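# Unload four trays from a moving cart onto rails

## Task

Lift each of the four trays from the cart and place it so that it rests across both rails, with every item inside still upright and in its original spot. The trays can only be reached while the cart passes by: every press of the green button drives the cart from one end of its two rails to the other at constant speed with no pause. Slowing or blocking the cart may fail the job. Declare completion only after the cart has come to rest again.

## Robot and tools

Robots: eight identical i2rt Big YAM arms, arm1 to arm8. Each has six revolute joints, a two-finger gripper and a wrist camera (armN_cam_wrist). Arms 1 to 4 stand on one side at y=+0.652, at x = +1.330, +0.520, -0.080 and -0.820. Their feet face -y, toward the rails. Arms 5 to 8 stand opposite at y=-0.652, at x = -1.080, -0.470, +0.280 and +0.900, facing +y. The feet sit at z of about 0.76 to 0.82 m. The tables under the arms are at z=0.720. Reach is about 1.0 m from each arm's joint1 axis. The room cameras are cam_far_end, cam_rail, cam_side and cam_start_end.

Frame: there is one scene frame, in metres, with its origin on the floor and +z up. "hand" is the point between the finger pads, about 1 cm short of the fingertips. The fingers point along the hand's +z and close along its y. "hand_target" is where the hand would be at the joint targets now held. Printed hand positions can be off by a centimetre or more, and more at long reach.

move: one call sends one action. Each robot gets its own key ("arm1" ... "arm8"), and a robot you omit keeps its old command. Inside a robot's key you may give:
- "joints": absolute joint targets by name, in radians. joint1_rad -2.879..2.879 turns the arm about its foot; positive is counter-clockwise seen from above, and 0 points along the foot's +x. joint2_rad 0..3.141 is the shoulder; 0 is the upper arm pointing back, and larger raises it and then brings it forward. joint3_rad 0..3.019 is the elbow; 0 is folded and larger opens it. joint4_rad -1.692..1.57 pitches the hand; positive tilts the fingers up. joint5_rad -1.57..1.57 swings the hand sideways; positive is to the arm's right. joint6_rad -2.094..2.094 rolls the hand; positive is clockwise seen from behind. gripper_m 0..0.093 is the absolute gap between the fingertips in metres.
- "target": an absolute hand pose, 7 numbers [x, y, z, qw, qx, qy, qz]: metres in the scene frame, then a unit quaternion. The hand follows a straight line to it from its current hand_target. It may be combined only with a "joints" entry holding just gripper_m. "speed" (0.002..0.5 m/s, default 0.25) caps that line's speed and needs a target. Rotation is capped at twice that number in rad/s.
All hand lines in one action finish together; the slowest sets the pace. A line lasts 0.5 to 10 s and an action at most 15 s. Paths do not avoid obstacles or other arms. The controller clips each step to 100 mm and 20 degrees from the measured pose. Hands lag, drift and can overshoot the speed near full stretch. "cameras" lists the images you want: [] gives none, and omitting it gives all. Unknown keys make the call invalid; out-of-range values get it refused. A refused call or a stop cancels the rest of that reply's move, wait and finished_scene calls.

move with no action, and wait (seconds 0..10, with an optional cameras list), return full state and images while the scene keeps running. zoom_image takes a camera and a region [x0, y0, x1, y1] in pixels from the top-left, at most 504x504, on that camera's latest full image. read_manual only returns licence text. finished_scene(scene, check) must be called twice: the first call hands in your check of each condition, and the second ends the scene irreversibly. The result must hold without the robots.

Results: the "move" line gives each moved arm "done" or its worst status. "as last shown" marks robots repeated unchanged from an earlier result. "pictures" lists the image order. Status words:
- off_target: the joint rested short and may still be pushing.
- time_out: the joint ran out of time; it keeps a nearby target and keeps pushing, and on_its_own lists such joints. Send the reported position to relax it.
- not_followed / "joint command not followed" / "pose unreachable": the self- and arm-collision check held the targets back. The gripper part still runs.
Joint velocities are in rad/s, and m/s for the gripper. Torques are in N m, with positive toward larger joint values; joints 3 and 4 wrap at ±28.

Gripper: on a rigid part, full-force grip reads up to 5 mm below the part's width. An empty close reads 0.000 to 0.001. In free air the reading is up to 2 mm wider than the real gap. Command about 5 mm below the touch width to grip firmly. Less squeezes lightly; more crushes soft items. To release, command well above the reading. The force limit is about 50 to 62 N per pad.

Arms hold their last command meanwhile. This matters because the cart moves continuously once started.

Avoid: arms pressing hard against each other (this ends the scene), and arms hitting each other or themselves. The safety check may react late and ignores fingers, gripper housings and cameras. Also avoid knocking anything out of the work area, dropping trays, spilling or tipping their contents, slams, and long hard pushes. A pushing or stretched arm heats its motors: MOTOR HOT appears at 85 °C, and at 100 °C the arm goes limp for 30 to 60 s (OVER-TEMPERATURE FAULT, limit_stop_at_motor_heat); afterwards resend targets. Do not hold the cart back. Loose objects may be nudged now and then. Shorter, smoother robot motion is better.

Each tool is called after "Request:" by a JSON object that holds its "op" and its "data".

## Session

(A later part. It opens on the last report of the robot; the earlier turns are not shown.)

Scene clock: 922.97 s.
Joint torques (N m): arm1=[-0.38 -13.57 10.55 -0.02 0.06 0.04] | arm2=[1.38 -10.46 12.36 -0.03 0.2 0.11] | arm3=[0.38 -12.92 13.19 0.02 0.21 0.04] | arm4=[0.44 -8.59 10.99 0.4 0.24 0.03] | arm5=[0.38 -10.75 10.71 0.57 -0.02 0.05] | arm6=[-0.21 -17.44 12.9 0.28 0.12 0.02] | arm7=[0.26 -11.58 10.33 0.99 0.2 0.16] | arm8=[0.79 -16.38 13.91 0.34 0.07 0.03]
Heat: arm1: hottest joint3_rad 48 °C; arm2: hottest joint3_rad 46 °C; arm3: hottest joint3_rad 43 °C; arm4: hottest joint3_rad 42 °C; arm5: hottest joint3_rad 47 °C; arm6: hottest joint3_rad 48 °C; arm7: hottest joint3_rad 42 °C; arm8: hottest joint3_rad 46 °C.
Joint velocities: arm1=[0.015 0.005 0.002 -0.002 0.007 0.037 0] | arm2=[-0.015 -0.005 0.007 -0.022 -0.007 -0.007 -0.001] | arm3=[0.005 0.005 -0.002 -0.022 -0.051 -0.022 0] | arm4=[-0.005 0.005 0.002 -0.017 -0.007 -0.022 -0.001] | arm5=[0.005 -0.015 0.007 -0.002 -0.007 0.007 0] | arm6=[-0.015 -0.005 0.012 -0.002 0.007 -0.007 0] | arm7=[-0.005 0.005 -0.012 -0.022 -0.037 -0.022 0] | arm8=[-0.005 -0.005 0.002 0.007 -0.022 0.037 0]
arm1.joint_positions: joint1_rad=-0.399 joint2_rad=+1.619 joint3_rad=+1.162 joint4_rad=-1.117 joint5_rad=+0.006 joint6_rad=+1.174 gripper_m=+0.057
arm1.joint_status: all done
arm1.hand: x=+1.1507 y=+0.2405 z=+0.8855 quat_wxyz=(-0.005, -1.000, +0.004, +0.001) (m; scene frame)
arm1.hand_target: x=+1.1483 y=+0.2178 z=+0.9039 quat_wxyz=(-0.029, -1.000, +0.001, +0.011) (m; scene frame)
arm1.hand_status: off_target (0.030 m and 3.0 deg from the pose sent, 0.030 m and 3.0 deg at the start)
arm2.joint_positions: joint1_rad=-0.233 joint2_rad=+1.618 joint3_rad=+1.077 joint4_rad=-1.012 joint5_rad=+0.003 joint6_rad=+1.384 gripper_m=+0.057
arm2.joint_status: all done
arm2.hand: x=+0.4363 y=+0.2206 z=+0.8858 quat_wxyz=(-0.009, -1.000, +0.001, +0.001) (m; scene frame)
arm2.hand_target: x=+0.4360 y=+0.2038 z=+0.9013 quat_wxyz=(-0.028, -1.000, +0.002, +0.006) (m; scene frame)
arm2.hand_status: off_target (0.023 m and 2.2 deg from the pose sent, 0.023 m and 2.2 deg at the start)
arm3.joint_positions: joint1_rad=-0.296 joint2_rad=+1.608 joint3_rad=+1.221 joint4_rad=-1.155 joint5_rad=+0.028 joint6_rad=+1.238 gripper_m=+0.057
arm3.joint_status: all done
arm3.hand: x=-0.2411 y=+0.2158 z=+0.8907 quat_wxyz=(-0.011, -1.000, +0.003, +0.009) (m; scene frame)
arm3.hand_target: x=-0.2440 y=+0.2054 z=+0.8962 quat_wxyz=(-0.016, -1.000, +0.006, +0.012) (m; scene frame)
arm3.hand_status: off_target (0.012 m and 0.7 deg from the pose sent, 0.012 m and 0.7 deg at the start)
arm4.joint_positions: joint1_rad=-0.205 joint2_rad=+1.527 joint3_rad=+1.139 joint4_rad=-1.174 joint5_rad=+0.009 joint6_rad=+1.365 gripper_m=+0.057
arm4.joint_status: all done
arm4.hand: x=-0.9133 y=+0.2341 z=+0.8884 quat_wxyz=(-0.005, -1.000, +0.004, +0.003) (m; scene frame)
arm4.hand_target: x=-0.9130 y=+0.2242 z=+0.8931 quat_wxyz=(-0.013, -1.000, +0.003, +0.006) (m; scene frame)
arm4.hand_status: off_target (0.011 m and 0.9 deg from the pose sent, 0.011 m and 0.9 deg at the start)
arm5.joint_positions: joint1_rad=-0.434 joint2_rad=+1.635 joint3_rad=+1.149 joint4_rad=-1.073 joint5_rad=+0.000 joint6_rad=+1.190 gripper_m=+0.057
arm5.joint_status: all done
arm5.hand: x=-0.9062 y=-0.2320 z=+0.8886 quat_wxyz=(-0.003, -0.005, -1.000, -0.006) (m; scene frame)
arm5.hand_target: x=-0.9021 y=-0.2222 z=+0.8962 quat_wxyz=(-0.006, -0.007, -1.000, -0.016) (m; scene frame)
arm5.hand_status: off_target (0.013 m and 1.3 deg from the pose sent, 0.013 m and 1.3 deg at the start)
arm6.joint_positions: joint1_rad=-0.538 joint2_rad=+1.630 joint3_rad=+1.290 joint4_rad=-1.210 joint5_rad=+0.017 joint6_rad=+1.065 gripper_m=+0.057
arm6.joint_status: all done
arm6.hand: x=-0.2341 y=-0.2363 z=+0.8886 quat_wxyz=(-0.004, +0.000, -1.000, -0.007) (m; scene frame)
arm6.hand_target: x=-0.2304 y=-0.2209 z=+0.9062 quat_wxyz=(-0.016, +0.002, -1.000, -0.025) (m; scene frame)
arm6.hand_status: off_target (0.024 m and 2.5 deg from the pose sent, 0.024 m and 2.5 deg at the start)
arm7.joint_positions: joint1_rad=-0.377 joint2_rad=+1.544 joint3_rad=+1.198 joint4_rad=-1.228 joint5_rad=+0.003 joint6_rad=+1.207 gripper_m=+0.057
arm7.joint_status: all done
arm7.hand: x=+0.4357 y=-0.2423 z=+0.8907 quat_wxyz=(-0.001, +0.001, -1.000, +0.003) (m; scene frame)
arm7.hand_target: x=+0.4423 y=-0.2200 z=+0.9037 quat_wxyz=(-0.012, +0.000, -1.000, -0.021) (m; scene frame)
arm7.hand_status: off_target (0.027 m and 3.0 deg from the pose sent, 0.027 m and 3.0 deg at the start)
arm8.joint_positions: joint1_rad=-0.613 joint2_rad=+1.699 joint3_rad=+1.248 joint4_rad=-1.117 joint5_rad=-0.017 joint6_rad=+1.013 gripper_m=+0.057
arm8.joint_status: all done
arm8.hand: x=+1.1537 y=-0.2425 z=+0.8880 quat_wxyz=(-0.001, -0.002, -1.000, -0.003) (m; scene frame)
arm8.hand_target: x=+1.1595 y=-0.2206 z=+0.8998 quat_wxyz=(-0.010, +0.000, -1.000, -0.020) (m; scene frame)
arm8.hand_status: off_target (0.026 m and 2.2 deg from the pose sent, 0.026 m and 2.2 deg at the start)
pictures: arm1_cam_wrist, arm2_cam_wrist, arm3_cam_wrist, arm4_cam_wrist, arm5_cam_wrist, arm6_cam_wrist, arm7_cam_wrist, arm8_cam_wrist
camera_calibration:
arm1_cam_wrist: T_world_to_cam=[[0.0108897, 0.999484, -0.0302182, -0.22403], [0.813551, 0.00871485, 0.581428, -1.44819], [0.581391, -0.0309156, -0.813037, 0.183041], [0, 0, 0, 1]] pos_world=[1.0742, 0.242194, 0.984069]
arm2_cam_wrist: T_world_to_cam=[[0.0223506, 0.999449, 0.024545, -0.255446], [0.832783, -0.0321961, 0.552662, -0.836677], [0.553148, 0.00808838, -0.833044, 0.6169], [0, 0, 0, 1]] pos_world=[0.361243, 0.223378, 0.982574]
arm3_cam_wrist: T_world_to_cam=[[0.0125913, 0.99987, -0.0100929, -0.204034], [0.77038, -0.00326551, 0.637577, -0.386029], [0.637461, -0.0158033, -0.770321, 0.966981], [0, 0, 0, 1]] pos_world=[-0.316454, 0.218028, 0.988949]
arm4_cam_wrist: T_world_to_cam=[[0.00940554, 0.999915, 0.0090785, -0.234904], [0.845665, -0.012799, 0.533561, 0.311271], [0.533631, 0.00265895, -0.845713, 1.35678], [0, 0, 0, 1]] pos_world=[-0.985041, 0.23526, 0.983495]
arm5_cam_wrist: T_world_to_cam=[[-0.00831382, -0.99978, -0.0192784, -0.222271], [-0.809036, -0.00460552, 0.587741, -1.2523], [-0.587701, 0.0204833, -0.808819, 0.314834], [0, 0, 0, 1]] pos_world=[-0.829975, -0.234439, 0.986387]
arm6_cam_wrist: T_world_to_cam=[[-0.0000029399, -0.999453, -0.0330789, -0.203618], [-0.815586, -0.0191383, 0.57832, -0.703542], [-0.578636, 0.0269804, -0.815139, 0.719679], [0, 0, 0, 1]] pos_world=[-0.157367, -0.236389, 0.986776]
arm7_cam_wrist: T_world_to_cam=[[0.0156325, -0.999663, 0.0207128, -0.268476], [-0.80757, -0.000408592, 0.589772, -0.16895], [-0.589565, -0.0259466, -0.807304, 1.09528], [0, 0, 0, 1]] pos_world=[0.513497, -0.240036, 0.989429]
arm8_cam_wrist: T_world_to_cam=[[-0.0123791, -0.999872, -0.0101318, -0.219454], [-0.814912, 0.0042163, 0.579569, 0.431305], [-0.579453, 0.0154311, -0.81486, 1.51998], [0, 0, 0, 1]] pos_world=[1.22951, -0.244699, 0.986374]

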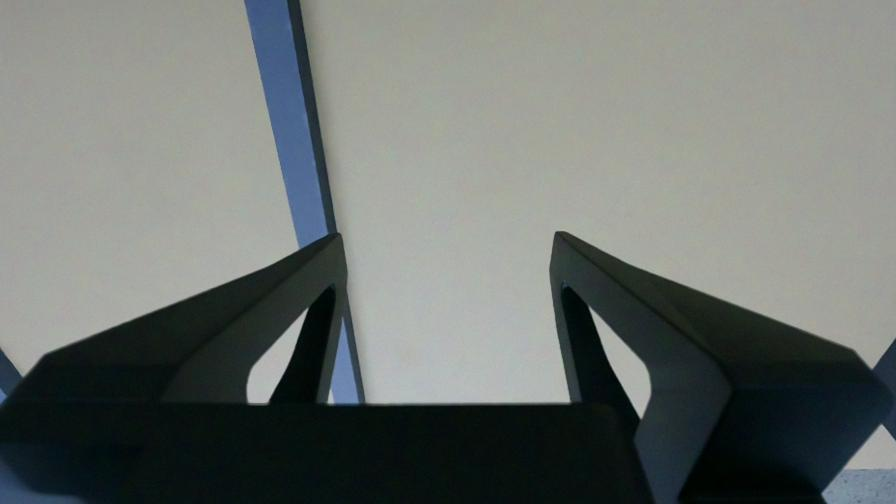

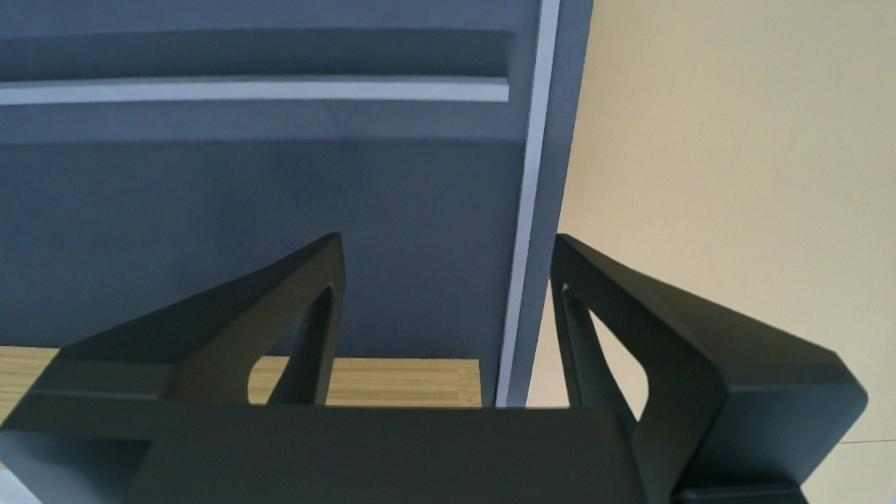

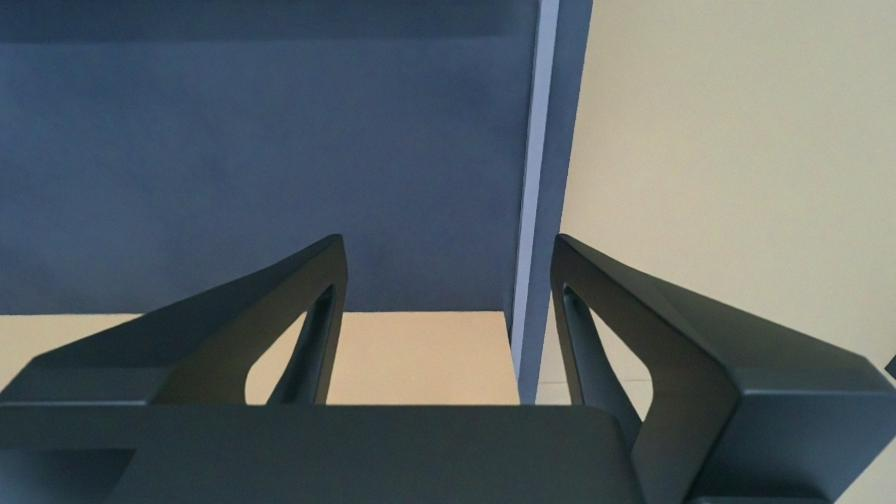

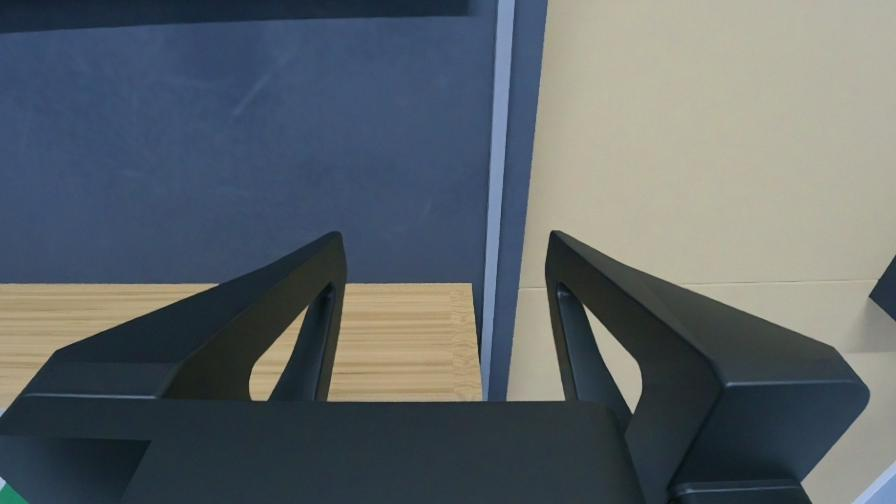

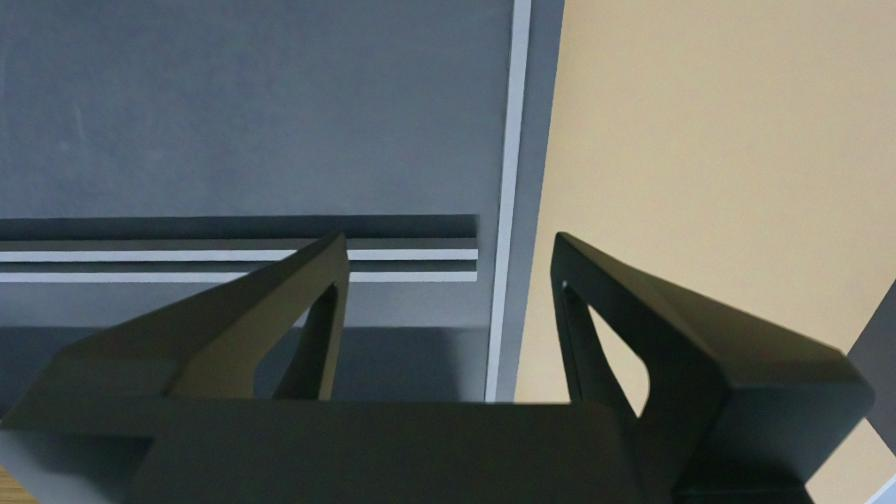

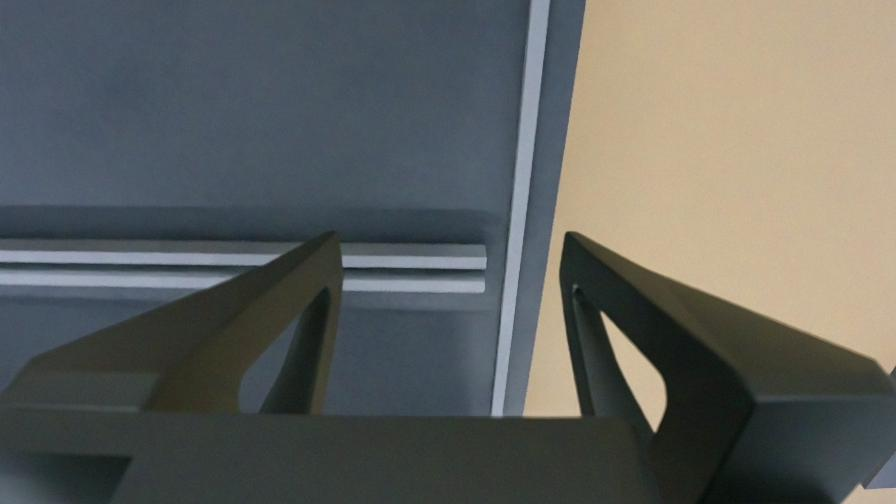

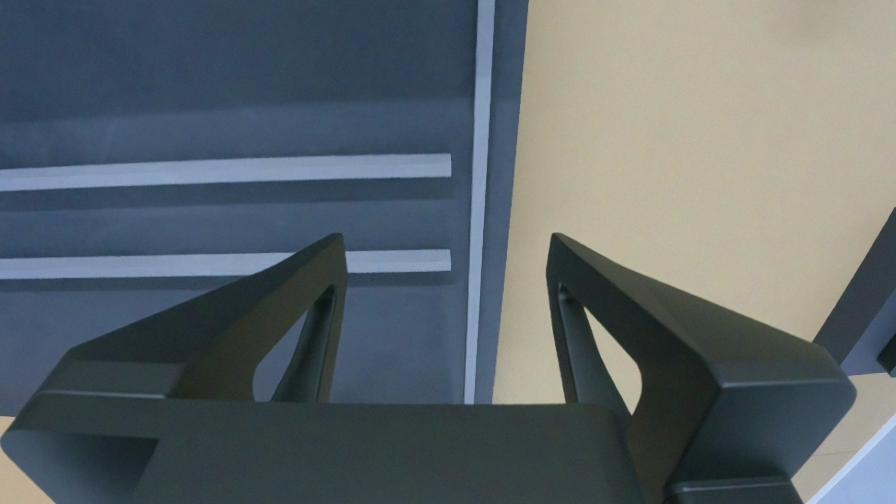

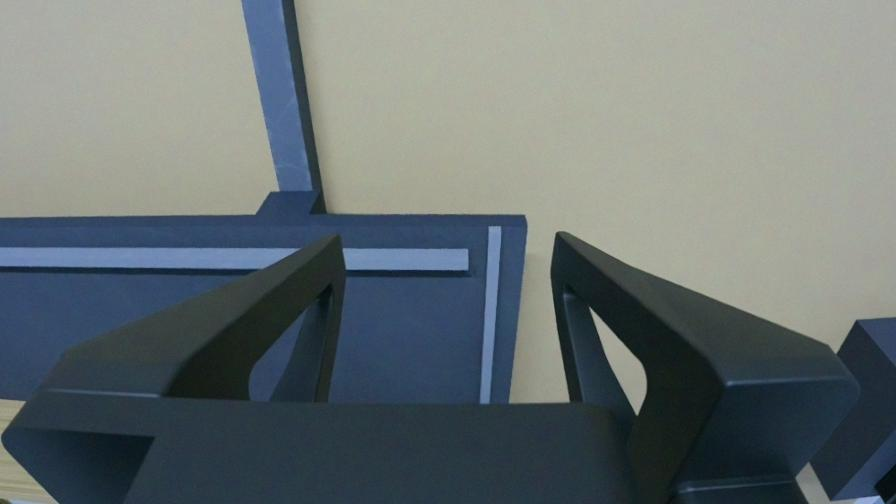

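Request:
{"op": "wait", "data": {"seconds": 3.5, "cameras": ["arm1_cam_wrist", "arm2_cam_wrist", "arm3_cam_wrist", "arm4_cam_wrist", "arm5_cam_wrist", "arm6_cam_wrist", "arm7_cam_wrist", "arm8_cam_wrist"]}}

Scene clock: 929.17 s.
Joint torques (N m): arm1=[0.5 -13.22 10.44 -0.08 0.04 0.08] | arm2=[1.14 -10.64 12.42 -0.14 0.2 0.08] | arm3=[0.38 -12.92 13.19 0.03 0.21 0.04] | arm4=[0.32 -8.64 11 0.46 0.24 0.02] | arm5=[0.15 -10.58 10.65 0.59 -0.01 0.05] | arm6=[-0.15 -17.44 12.93 0.28 0.12 0.03] | arm7=[0.26 -11.52 10.36 1.01 0.2 0.16] | arm8=[0.79 -16.32 14 0.38 0.06 0.01]
Heat: arm1: hottest joint3_rad 49 °C; arm2: hottest joint3_rad 46 °C; arm3: hottest joint3_rad 43 °C; arm4: hottest joint3_rad 42 °C; arm5: hottest joint3_rad 46 °C; arm6: hottest joint3_rad 48 °C; arm7: hottest joint3_rad 42 °C; arm8: hottest joint3_rad 46 °C.
Joint velocities: arm1=[0.015 -0.005 -0.007 -0.007 -0.022 0.007 0] | arm2=[-0.005 -0.005 -0.012 0.002 -0.007 -0.007 0.001] | arm3=[0.015 -0.015 0.022 0.002 -0.007 0.051 0] | arm4=[-0.005 -0.015 0.007 0.002 -0.066 0.022 -0.001] | arm5=[-0.005 0.005 0.007 0.002 -0.007 -0.066 0] | arm6=[-0.005 -0.015 -0.012 -0.027 -0.037 -0.037 0.001] | arm7=[-0.005 -0.005 0.012 -0.002 -0.037 -0.007 0] | arm8=[-0.005 0.005 -0.002 0.012 0.081 -0.037 0.001]
arm1.joint_positions: joint1_rad=-0.399 joint2_rad=+1.619 joint3_rad=+1.162 joint4_rad=-1.117 joint5_rad=+0.006 joint6_rad=+1.174 gripper_m=+0.057
arm1.joint_status: all done
arm1.hand: x=+1.1507 y=+0.2405 z=+0.8855 quat_wxyz=(-0.005, -1.000, +0.004, +0.001) (m; scene frame)
arm1.hand_target: x=+1.1483 y=+0.2178 z=+0.9039 quat_wxyz=(-0.029, -1.000, +0.001, +0.011) (m; scene frame)
arm1.hand_status: off_target (0.030 m and 3.0 deg from the pose sent, 0.030 m and 3.0 deg at the start)
arm2.joint_positions: joint1_rad=-0.233 joint2_rad=+1.618 joint3_rad=+1.077 joint4_rad=-1.012 joint5_rad=+0.003 joint6_rad=+1.384 gripper_m=+0.057
arm2.joint_status: all done
arm2.hand: x=+0.4363 y=+0.2206 z=+0.8858 quat_wxyz=(-0.009, -1.000, +0.001, +0.001) (m; scene frame)
arm2.hand_target: x=+0.4360 y=+0.2038 z=+0.9013 quat_wxyz=(-0.028, -1.000, +0.002, +0.006) (m; scene frame)
arm2.hand_status: off_target (0.023 m and 2.2 deg from the pose sent, 0.023 m and 2.2 deg at the start)
arm3.joint_positions: joint1_rad=-0.296 joint2_rad=+1.608 joint3_rad=+1.221 joint4_rad=-1.155 joint5_rad=+0.028 joint6_rad=+1.238 gripper_m=+0.057
arm3.joint_status: all done
arm3.hand: x=-0.2411 y=+0.2158 z=+0.8907 quat_wxyz=(-0.011, -1.000, +0.003, +0.009) (m; scene frame)
arm3.hand_target: x=-0.2440 y=+0.2054 z=+0.8962 quat_wxyz=(-0.016, -1.000, +0.006, +0.012) (m; scene frame)
arm3.hand_status: off_target (0.012 m and 0.7 deg from the pose sent, 0.012 m and 0.7 deg at the start)
arm4.joint_positions: joint1_rad=-0.205 joint2_rad=+1.527 joint3_rad=+1.139 joint4_rad=-1.174 joint5_rad=+0.009 joint6_rad=+1.365 gripper_m=+0.057
arm4.joint_status: all done
arm4.hand: x=-0.9133 y=+0.2341 z=+0.8884 quat_wxyz=(-0.005, -1.000, +0.004, +0.003) (m; scene frame)
arm4.hand_target: x=-0.9130 y=+0.2242 z=+0.8931 quat_wxyz=(-0.013, -1.000, +0.003, +0.006) (m; scene frame)
arm4.hand_status: off_target (0.011 m and 0.9 deg from the pose sent, 0.011 m and 0.9 deg at the start)
arm5.joint_positions: joint1_rad=-0.434 joint2_rad=+1.635 joint3_rad=+1.149 joint4_rad=-1.073 joint5_rad=+0.000 joint6_rad=+1.190 gripper_m=+0.057
arm5.joint_status: all done
arm5.hand: x=-0.9062 y=-0.2320 z=+0.8886 quat_wxyz=(-0.003, -0.005, -1.000, -0.006) (m; scene frame)
arm5.hand_target: x=-0.9021 y=-0.2222 z=+0.8962 quat_wxyz=(-0.006, -0.007, -1.000, -0.016) (m; scene frame)
arm5.hand_status: off_target (0.013 m and 1.3 deg from the pose sent, 0.013 m and 1.3 deg at the start)
arm6.joint_positions: joint1_rad=-0.538 joint2_rad=+1.630 joint3_rad=+1.290 joint4_rad=-1.210 joint5_rad=+0.017 joint6_rad=+1.065 gripper_m=+0.057
arm6.joint_status: all done
arm6.hand: x=-0.2341 y=-0.2363 z=+0.8886 quat_wxyz=(-0.004, +0.000, -1.000, -0.007) (m; scene frame)
arm6.hand_target: x=-0.2304 y=-0.2209 z=+0.9062 quat_wxyz=(-0.016, +0.002, -1.000, -0.025) (m; scene frame)
arm6.hand_status: off_target (0.024 m and 2.5 deg from the pose sent, 0.024 m and 2.5 deg at the start)
arm7.joint_positions: joint1_rad=-0.377 joint2_rad=+1.544 joint3_rad=+1.198 joint4_rad=-1.228 joint5_rad=+0.003 joint6_rad=+1.207 gripper_m=+0.057
arm7.joint_status: all done
arm7.hand: x=+0.4357 y=-0.2423 z=+0.8907 quat_wxyz=(-0.001, +0.001, -1.000, +0.003) (m; scene frame)
arm7.hand_target: x=+0.4423 y=-0.2200 z=+0.9037 quat_wxyz=(-0.012, +0.000, -1.000, -0.021) (m; scene frame)
arm7.hand_status: off_target (0.027 m and 3.0 deg from the pose sent, 0.027 m and 3.0 deg at the start)
arm8.joint_positions: joint1_rad=-0.613 joint2_rad=+1.699 joint3_rad=+1.248 joint4_rad=-1.117 joint5_rad=-0.017 joint6_rad=+1.013 gripper_m=+0.057
arm8.joint_status: all done
arm8.hand: x=+1.1537 y=-0.2425 z=+0.8880 quat_wxyz=(-0.001, -0.002, -1.000, -0.003) (m; scene frame)
arm8.hand_target: x=+1.1595 y=-0.2206 z=+0.8998 quat_wxyz=(-0.010, +0.000, -1.000, -0.020) (m; scene frame)
arm8.hand_status: off_target (0.026 m and 2.2 deg from the pose sent, 0.026 m and 2.2 deg at the start)
wait: 3.50 s; at rest from the start
pictures: arm1_cam_wrist, arm2_cam_wrist, arm3_cam_wrist, arm4_cam_wrist, arm5_cam_wrist, arm6_cam_wrist, arm7_cam_wrist, arm8_cam_wrist
camera_calibration:
arm1_cam_wrist: T_world_to_cam=[[0.0108897, 0.999484, -0.0302182, -0.22403], [0.813551, 0.00871485, 0.581428, -1.44819], [0.581391, -0.0309156, -0.813037, 0.183041], [0, 0, 0, 1]] pos_world=[1.0742, 0.242194, 0.984069]
arm2_cam_wrist: T_world_to_cam=[[0.0223506, 0.999449, 0.024545, -0.255446], [0.832783, -0.0321961, 0.552662, -0.836677], [0.553148, 0.00808838, -0.833044, 0.6169], [0, 0, 0, 1]] pos_world=[0.361243, 0.223378, 0.982574]
arm3_cam_wrist: T_world_to_cam=[[0.0125913, 0.99987, -0.0100929, -0.204034], [0.77038, -0.00326551, 0.637577, -0.386029], [0.637461, -0.0158033, -0.770321, 0.966981], [0, 0, 0, 1]] pos_world=[-0.316454, 0.218028, 0.988949]
arm4_cam_wrist: T_world_to_cam=[[0.00940554, 0.999915, 0.0090785, -0.234904], [0.845665, -0.012799, 0.533561, 0.311271], [0.533631, 0.00265895, -0.845713, 1.35678], [0, 0, 0, 1]] pos_world=[-0.985041, 0.23526, 0.983495]
arm5_cam_wrist: T_world_to_cam=[[-0.00831382, -0.99978, -0.0192784, -0.222271], [-0.809036, -0.00460552, 0.587741, -1.2523], [-0.587701, 0.0204833, -0.808819, 0.314834], [0, 0, 0, 1]] pos_world=[-0.829975, -0.234439, 0.986387]
arm6_cam_wrist: T_world_to_cam=[[-0.0000029399, -0.999453, -0.0330789, -0.203618], [-0.815586, -0.0191383, 0.57832, -0.703542], [-0.578636, 0.0269804, -0.815139, 0.719679], [0, 0, 0, 1]] pos_world=[-0.157367, -0.236389, 0.986776]
arm7_cam_wrist: T_world_to_cam=[[0.0156325, -0.999663, 0.0207128, -0.268476], [-0.80757, -0.000408592, 0.589772, -0.16895], [-0.589565, -0.0259466, -0.807304, 1.09528], [0, 0, 0, 1]] pos_world=[0.513497, -0.240036, 0.989429]
arm8_cam_wrist: T_world_to_cam=[[-0.0123791, -0.999872, -0.0101318, -0.219454], [-0.814912, 0.0042163, 0.579569, 0.431305], [-0.579453, 0.0154311, -0.81486, 1.51998], [0, 0, 0, 1]] pos_world=[1.22951, -0.244699, 0.986374]

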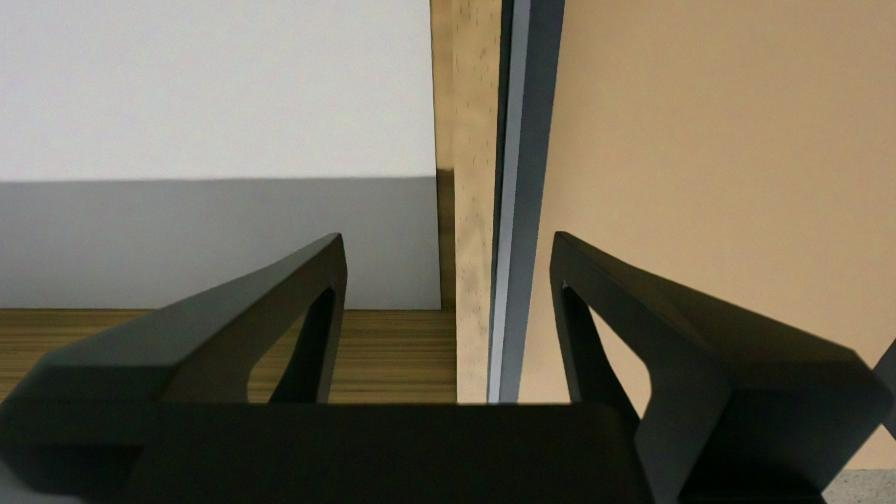

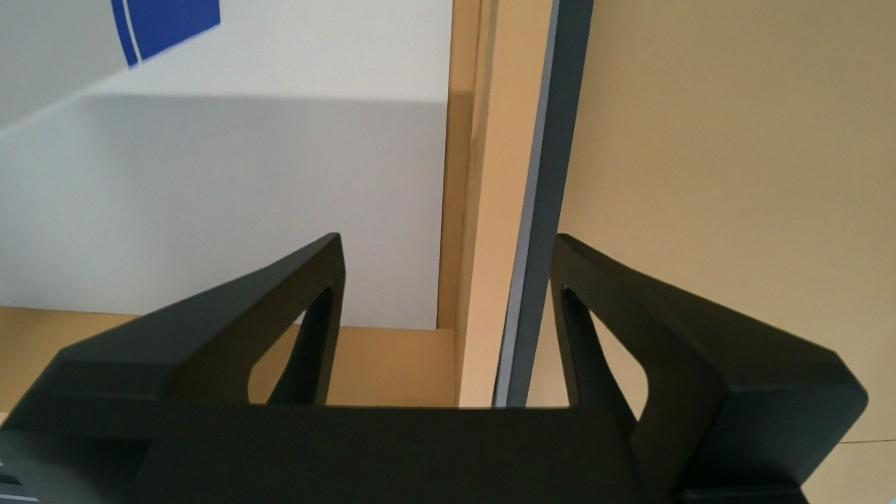

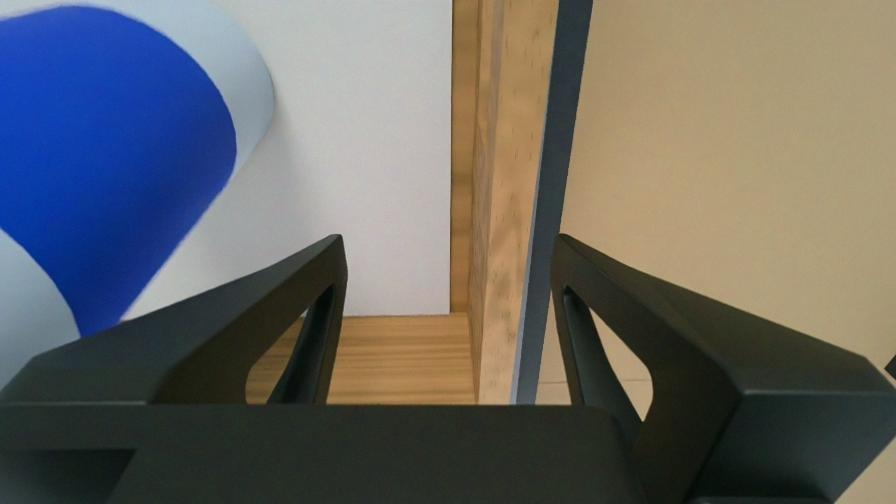

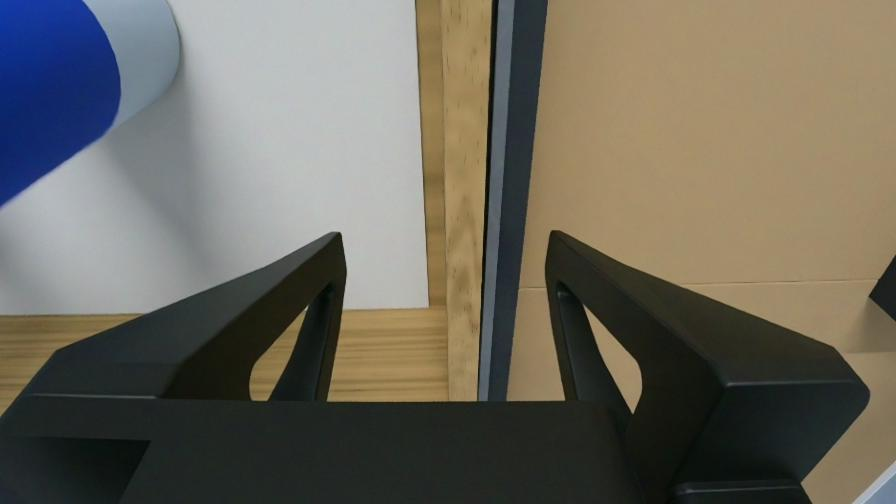

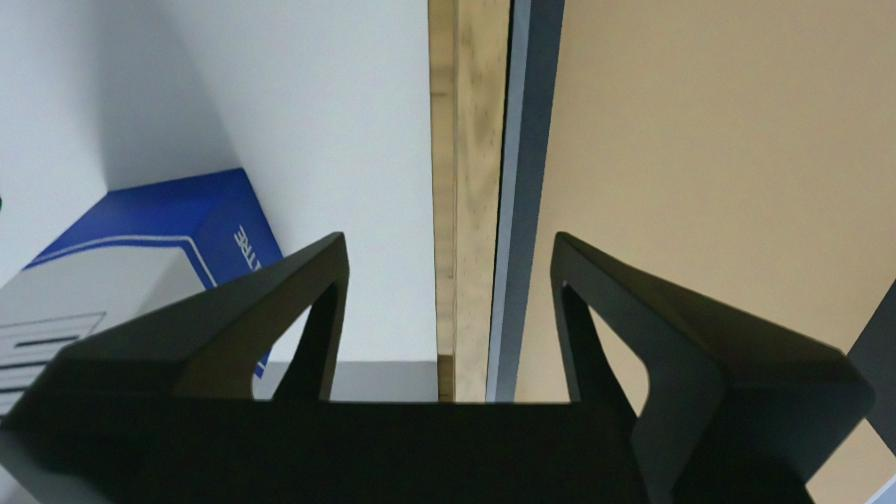

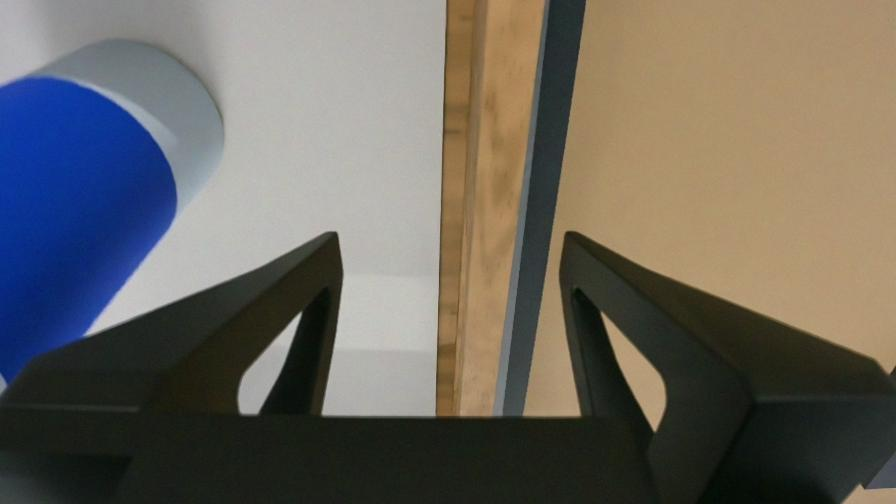

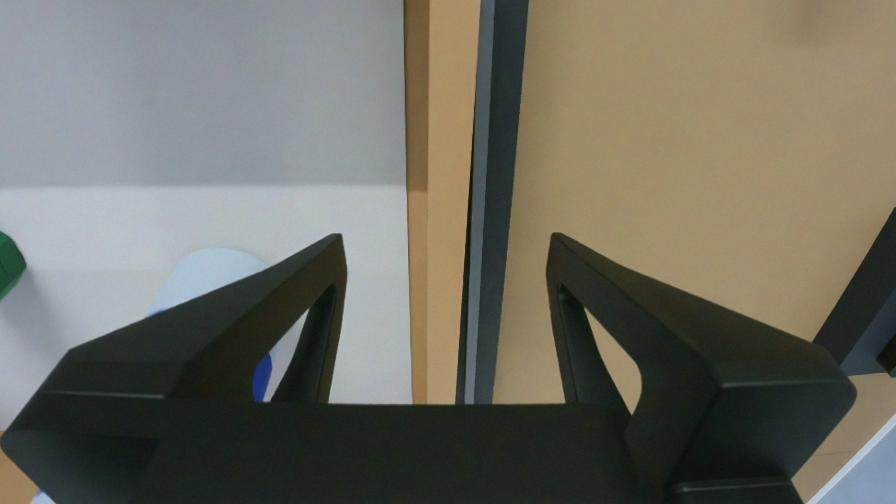

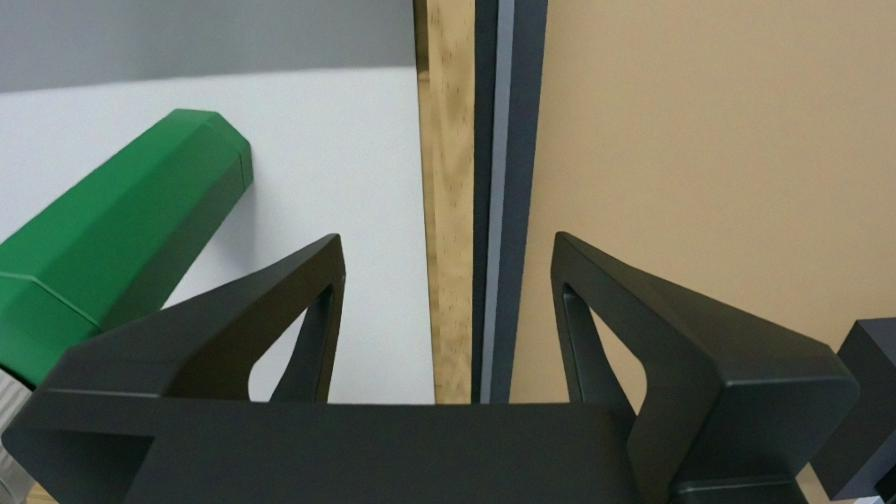

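Request:
{"op": "wait", "data": {"seconds": 0.1, "cameras": ["cam_side"]}}

Scene clock: 951.83 s.
Joint torques (N m): arm1=[-0.21 -13.22 10.47 -0.01 0.05 0.12] | arm2=[1.03 -9.88 12.34 -0.05 0.17 0.06] | arm3=[0.38 -12.92 13.2 0.02 0.21 0.03] | arm4=[0.38 -8.82 11.11 0.44 0.24 0.02] | arm5=[0.21 -10.58 10.71 0.4 0.03 0.07] | arm6=[-0.21 -17.44 12.93 0.27 0.12 0.03] | arm7=[0.32 -11.63 10.35 1.01 0.2 0.16] | arm8=[0.85 -16.32 13.94 0.38 0.07 0.01]
Heat: arm1: hottest joint3_rad 49 °C; arm2: hottest joint3_rad 46 °C; arm3: hottest joint3_rad 43 °C; arm4: hottest joint3_rad 41 °C; arm5: hottest joint3_rad 46 °C; arm6: hottest joint3_rad 48 °C; arm7: hottest joint3_rad 42 °C; arm8: hottest joint3_rad 47 °C.
Joint velocities: arm1=[0.024 0.015 0.002 -0.007 0.051 -0.007 -0.001] | arm2=[-0.005 -0.005 -0.007 -0.007 -0.037 0.007 0.001] | arm3=[-0.005 -0.005 0.002 -0.002 0.007 -0.022 -0.001] | arm4=[0.005 -0.005 -0.002 0.002 0.037 0.007 0] | arm5=[0.005 -0.015 0.007 0.007 -0.022 -0.022 -0.001] | arm6=[0.005 0.005 -0.002 0.002 -0.037 -0.037 0.001] | arm7=[-0.015 -0.005 -0.002 0.007 -0.007 0.022 0] | arm8=[-0.015 0.005 -0.002 0.002 0.051 0.022 0]
arm1.joint_positions: joint1_rad=-0.399 joint2_rad=+1.619 joint3_rad=+1.162 joint4_rad=-1.117 joint5_rad=+0.006 joint6_rad=+1.174 gripper_m=+0.057
arm1.joint_status: all done
arm1.hand: x=+1.1507 y=+0.2405 z=+0.8855 quat_wxyz=(-0.005, -1.000, +0.004, +0.001) (m; scene frame)
arm1.hand_target: x=+1.1483 y=+0.2178 z=+0.9039 quat_wxyz=(-0.029, -1.000, +0.001, +0.011) (m; scene frame)
arm1.hand_status: off_target (0.030 m and 3.0 deg from the pose sent, 0.030 m and 3.0 deg at the start)
arm2.joint_positions: joint1_rad=-0.233 joint2_rad=+1.618 joint3_rad=+1.077 joint4_rad=-1.012 joint5_rad=+0.003 joint6_rad=+1.384 gripper_m=+0.057
arm2.joint_status: all done
arm2.hand: x=+0.4363 y=+0.2206 z=+0.8858 quat_wxyz=(-0.009, -1.000, +0.001, +0.001) (m; scene frame)
arm2.hand_target: x=+0.4360 y=+0.2038 z=+0.9013 quat_wxyz=(-0.028, -1.000, +0.002, +0.006) (m; scene frame)
arm2.hand_status: off_target (0.023 m and 2.2 deg from the pose sent, 0.023 m and 2.2 deg at the start)
arm3.joint_positions: joint1_rad=-0.296 joint2_rad=+1.608 joint3_rad=+1.221 joint4_rad=-1.155 joint5_rad=+0.028 joint6_rad=+1.238 gripper_m=+0.057
arm3.joint_status: all done
arm3.hand: x=-0.2411 y=+0.2158 z=+0.8907 quat_wxyz=(-0.011, -1.000, +0.003, +0.009) (m; scene frame)
arm3.hand_target: x=-0.2440 y=+0.2054 z=+0.8962 quat_wxyz=(-0.016, -1.000, +0.006, +0.012) (m; scene frame)
arm3.hand_status: off_target (0.012 m and 0.7 deg from the pose sent, 0.012 m and 0.7 deg at the start)
arm4.joint_positions: joint1_rad=-0.205 joint2_rad=+1.527 joint3_rad=+1.139 joint4_rad=-1.174 joint5_rad=+0.009 joint6_rad=+1.365 gripper_m=+0.057
arm4.joint_status: all done
arm4.hand: x=-0.9133 y=+0.2341 z=+0.8884 quat_wxyz=(-0.005, -1.000, +0.004, +0.003) (m; scene frame)
arm4.hand_target: x=-0.9130 y=+0.2242 z=+0.8931 quat_wxyz=(-0.013, -1.000, +0.003, +0.006) (m; scene frame)
arm4.hand_status: off_target (0.011 m and 0.9 deg from the pose sent, 0.011 m and 0.9 deg at the start)
arm5.joint_positions: joint1_rad=-0.434 joint2_rad=+1.635 joint3_rad=+1.149 joint4_rad=-1.073 joint5_rad=+0.000 joint6_rad=+1.190 gripper_m=+0.057
arm5.joint_status: all done
arm5.hand: x=-0.9062 y=-0.2320 z=+0.8886 quat_wxyz=(-0.003, -0.005, -1.000, -0.006) (m; scene frame)
arm5.hand_target: x=-0.9021 y=-0.2222 z=+0.8962 quat_wxyz=(-0.006, -0.007, -1.000, -0.016) (m; scene frame)
arm5.hand_status: off_target (0.013 m and 1.3 deg from the pose sent, 0.013 m and 1.3 deg at the start)
arm6.joint_positions: joint1_rad=-0.538 joint2_rad=+1.630 joint3_rad=+1.290 joint4_rad=-1.210 joint5_rad=+0.017 joint6_rad=+1.065 gripper_m=+0.057
arm6.joint_status: all done
arm6.hand: x=-0.2341 y=-0.2363 z=+0.8886 quat_wxyz=(-0.004, +0.000, -1.000, -0.007) (m; scene frame)
arm6.hand_target: x=-0.2304 y=-0.2209 z=+0.9062 quat_wxyz=(-0.016, +0.002, -1.000, -0.025) (m; scene frame)
arm6.hand_status: off_target (0.024 m and 2.5 deg from the pose sent, 0.024 m and 2.5 deg at the start)
arm7.joint_positions: joint1_rad=-0.377 joint2_rad=+1.544 joint3_rad=+1.198 joint4_rad=-1.228 joint5_rad=+0.003 joint6_rad=+1.207 gripper_m=+0.057
arm7.joint_status: all done
arm7.hand: x=+0.4357 y=-0.2423 z=+0.8907 quat_wxyz=(-0.001, +0.001, -1.000, +0.003) (m; scene frame)
arm7.hand_target: x=+0.4423 y=-0.2200 z=+0.9037 quat_wxyz=(-0.012, +0.000, -1.000, -0.021) (m; scene frame)
arm7.hand_status: off_target (0.027 m and 3.0 deg from the pose sent, 0.027 m and 3.0 deg at the start)
arm8.joint_positions: joint1_rad=-0.613 joint2_rad=+1.699 joint3_rad=+1.248 joint4_rad=-1.117 joint5_rad=-0.017 joint6_rad=+1.013 gripper_m=+0.057
arm8.joint_status: all done
arm8.hand: x=+1.1537 y=-0.2425 z=+0.8880 quat_wxyz=(-0.001, -0.002, -1.000, -0.003) (m; scene frame)
arm8.hand_target: x=+1.1595 y=-0.2206 z=+0.8998 quat_wxyz=(-0.010, +0.000, -1.000, -0.020) (m; scene frame)
arm8.hand_status: off_target (0.026 m and 2.2 deg from the pose sent, 0.026 m and 2.2 deg at the start)
wait: 0.10 s; at rest from the start
pictures: cam_side

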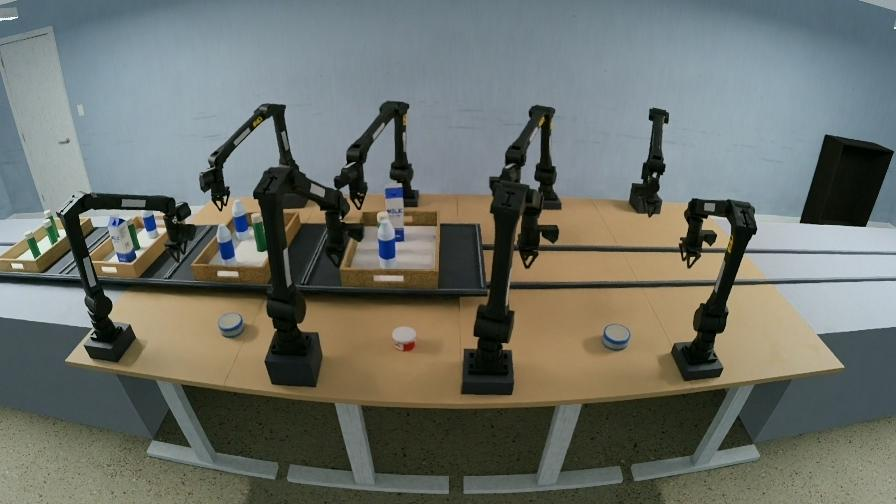

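Request:
{"op": "wait", "data": {"seconds": 9, "cameras": ["cam_side"]}}

Scene clock: 1002.57 s.
Joint torques (N m): arm1=[-0.32 -13.22 10.58 -0.06 0.06 0.03] | arm2=[1.61 -10.58 12.34 -0.06 0.2 0.09] | arm3=[0.38 -12.92 13.2 0.03 0.21 0.04] | arm4=[0.32 -8.76 11.06 0.47 0.26 0.03] | arm5=[-0.26 -10.64 10.41 0.46 0.02 0.06] | arm6=[-0.26 -17.44 12.92 0.27 0.12 0.03] | arm7=[0.26 -11.58 10.32 0.99 0.19 0.16] | arm8=[0.85 -16.26 13.96 0.36 0.07 0.02]
Heat: arm1: hottest joint3_rad 49 °C; arm2: hottest joint3_rad 46 °C; arm3: hottest joint3_rad 43 °C; arm4: hottest joint3_rad 41 °C; arm5: hottest joint3_rad 45 °C; arm6: hottest joint3_rad 48 °C; arm7: hottest joint3_rad 43 °C; arm8: hottest joint3_rad 48 °C.
Joint velocities: arm1=[0.015 0.005 -0.017 -0.022 0.022 -0.081 0] | arm2=[-0.005 -0.005 0.002 -0.007 -0.007 -0.022 0] | arm3=[0.005 -0.015 -0.002 -0.002 -0.022 0.037 0] | arm4=[-0.015 0.005 -0.002 0.012 0.066 -0.037 0] | arm5=[0.005 -0.005 -0.002 0.002 -0.007 0.007 -0.001] | arm6=[0.005 -0.005 -0.017 0.007 0.037 0.022 0.001] | arm7=[0.005 0.005 -0.007 -0.022 -0.007 0.022 0] | arm8=[-0.005 -0.015 0.017 -0.002 0.007 -0.037 0]
arm1.joint_positions: joint1_rad=-0.399 joint2_rad=+1.619 joint3_rad=+1.162 joint4_rad=-1.117 joint5_rad=+0.006 joint6_rad=+1.174 gripper_m=+0.057
arm1.joint_status: all done
arm1.hand: x=+1.1507 y=+0.2405 z=+0.8855 quat_wxyz=(-0.005, -1.000, +0.004, +0.001) (m; scene frame)
arm1.hand_target: x=+1.1483 y=+0.2178 z=+0.9039 quat_wxyz=(-0.029, -1.000, +0.001, +0.011) (m; scene frame)
arm1.hand_status: off_target (0.030 m and 3.0 deg from the pose sent, 0.030 m and 3.0 deg at the start)
arm2.joint_positions: joint1_rad=-0.233 joint2_rad=+1.618 joint3_rad=+1.077 joint4_rad=-1.012 joint5_rad=+0.003 joint6_rad=+1.384 gripper_m=+0.057
arm2.joint_status: all done
arm2.hand: x=+0.4363 y=+0.2206 z=+0.8858 quat_wxyz=(-0.009, -1.000, +0.001, +0.001) (m; scene frame)
arm2.hand_target: x=+0.4360 y=+0.2038 z=+0.9013 quat_wxyz=(-0.028, -1.000, +0.002, +0.006) (m; scene frame)
arm2.hand_status: off_target (0.023 m and 2.2 deg from the pose sent, 0.023 m and 2.2 deg at the start)
arm3.joint_positions: joint1_rad=-0.296 joint2_rad=+1.608 joint3_rad=+1.221 joint4_rad=-1.155 joint5_rad=+0.028 joint6_rad=+1.238 gripper_m=+0.057
arm3.joint_status: all done
arm3.hand: x=-0.2411 y=+0.2158 z=+0.8907 quat_wxyz=(-0.011, -1.000, +0.003, +0.009) (m; scene frame)
arm3.hand_target: x=-0.2440 y=+0.2054 z=+0.8962 quat_wxyz=(-0.016, -1.000, +0.006, +0.012) (m; scene frame)
arm3.hand_status: off_target (0.012 m and 0.7 deg from the pose sent, 0.012 m and 0.7 deg at the start)
arm4.joint_positions: joint1_rad=-0.205 joint2_rad=+1.527 joint3_rad=+1.139 joint4_rad=-1.174 joint5_rad=+0.009 joint6_rad=+1.365 gripper_m=+0.057
arm4.joint_status: all done
arm4.hand: x=-0.9133 y=+0.2341 z=+0.8884 quat_wxyz=(-0.005, -1.000, +0.004, +0.003) (m; scene frame)
arm4.hand_target: x=-0.9130 y=+0.2242 z=+0.8931 quat_wxyz=(-0.013, -1.000, +0.003, +0.006) (m; scene frame)
arm4.hand_status: off_target (0.011 m and 0.9 deg from the pose sent, 0.011 m and 0.9 deg at the start)
arm5.joint_positions: joint1_rad=-0.434 joint2_rad=+1.635 joint3_rad=+1.149 joint4_rad=-1.073 joint5_rad=+0.000 joint6_rad=+1.190 gripper_m=+0.057
arm5.joint_status: all done
arm5.hand: x=-0.9062 y=-0.2320 z=+0.8886 quat_wxyz=(-0.003, -0.005, -1.000, -0.006) (m; scene frame)
arm5.hand_target: x=-0.9021 y=-0.2222 z=+0.8962 quat_wxyz=(-0.006, -0.007, -1.000, -0.016) (m; scene frame)
arm5.hand_status: off_target (0.013 m and 1.3 deg from the pose sent, 0.013 m and 1.3 deg at the start)
arm6.joint_positions: joint1_rad=-0.538 joint2_rad=+1.630 joint3_rad=+1.290 joint4_rad=-1.210 joint5_rad=+0.017 joint6_rad=+1.065 gripper_m=+0.057
arm6.joint_status: all done
arm6.hand: x=-0.2341 y=-0.2363 z=+0.8886 quat_wxyz=(-0.004, +0.000, -1.000, -0.007) (m; scene frame)
arm6.hand_target: x=-0.2304 y=-0.2209 z=+0.9062 quat_wxyz=(-0.016, +0.002, -1.000, -0.025) (m; scene frame)
arm6.hand_status: off_target (0.024 m and 2.5 deg from the pose sent, 0.024 m and 2.5 deg at the start)
arm7.joint_positions: joint1_rad=-0.377 joint2_rad=+1.544 joint3_rad=+1.198 joint4_rad=-1.228 joint5_rad=+0.003 joint6_rad=+1.207 gripper_m=+0.057
arm7.joint_status: all done
arm7.hand: x=+0.4357 y=-0.2423 z=+0.8907 quat_wxyz=(-0.001, +0.001, -1.000, +0.003) (m; scene frame)
arm7.hand_target: x=+0.4423 y=-0.2200 z=+0.9037 quat_wxyz=(-0.012, +0.000, -1.000, -0.021) (m; scene frame)
arm7.hand_status: off_target (0.027 m and 3.0 deg from the pose sent, 0.027 m and 3.0 deg at the start)
arm8.joint_positions: joint1_rad=-0.613 joint2_rad=+1.699 joint3_rad=+1.248 joint4_rad=-1.117 joint5_rad=-0.017 joint6_rad=+1.013 gripper_m=+0.057
arm8.joint_status: all done
arm8.hand: x=+1.1537 y=-0.2425 z=+0.8880 quat_wxyz=(-0.001, -0.002, -1.000, -0.003) (m; scene frame)
arm8.hand_target: x=+1.1595 y=-0.2206 z=+0.8998 quat_wxyz=(-0.010, +0.000, -1.000, -0.020) (m; scene frame)
arm8.hand_status: off_target (0.026 m and 2.2 deg from the pose sent, 0.026 m and 2.2 deg at the start)
wait: 9.00 s; at rest from the start
pictures: cam_side

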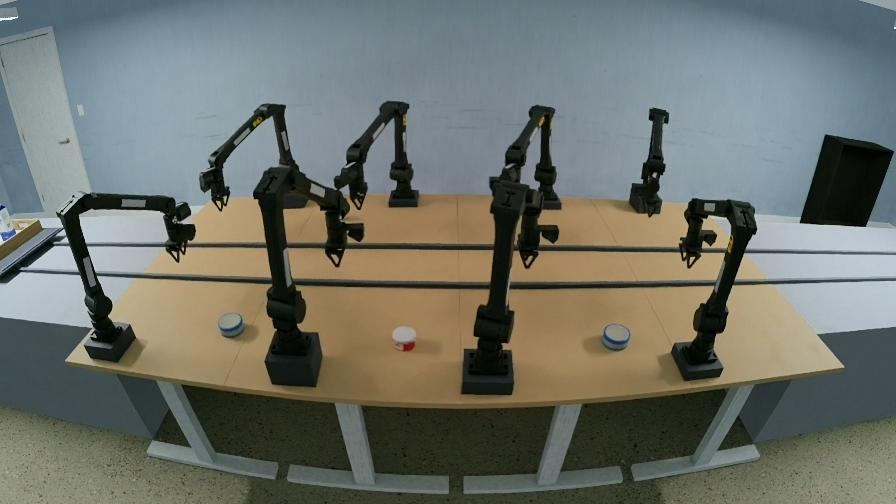

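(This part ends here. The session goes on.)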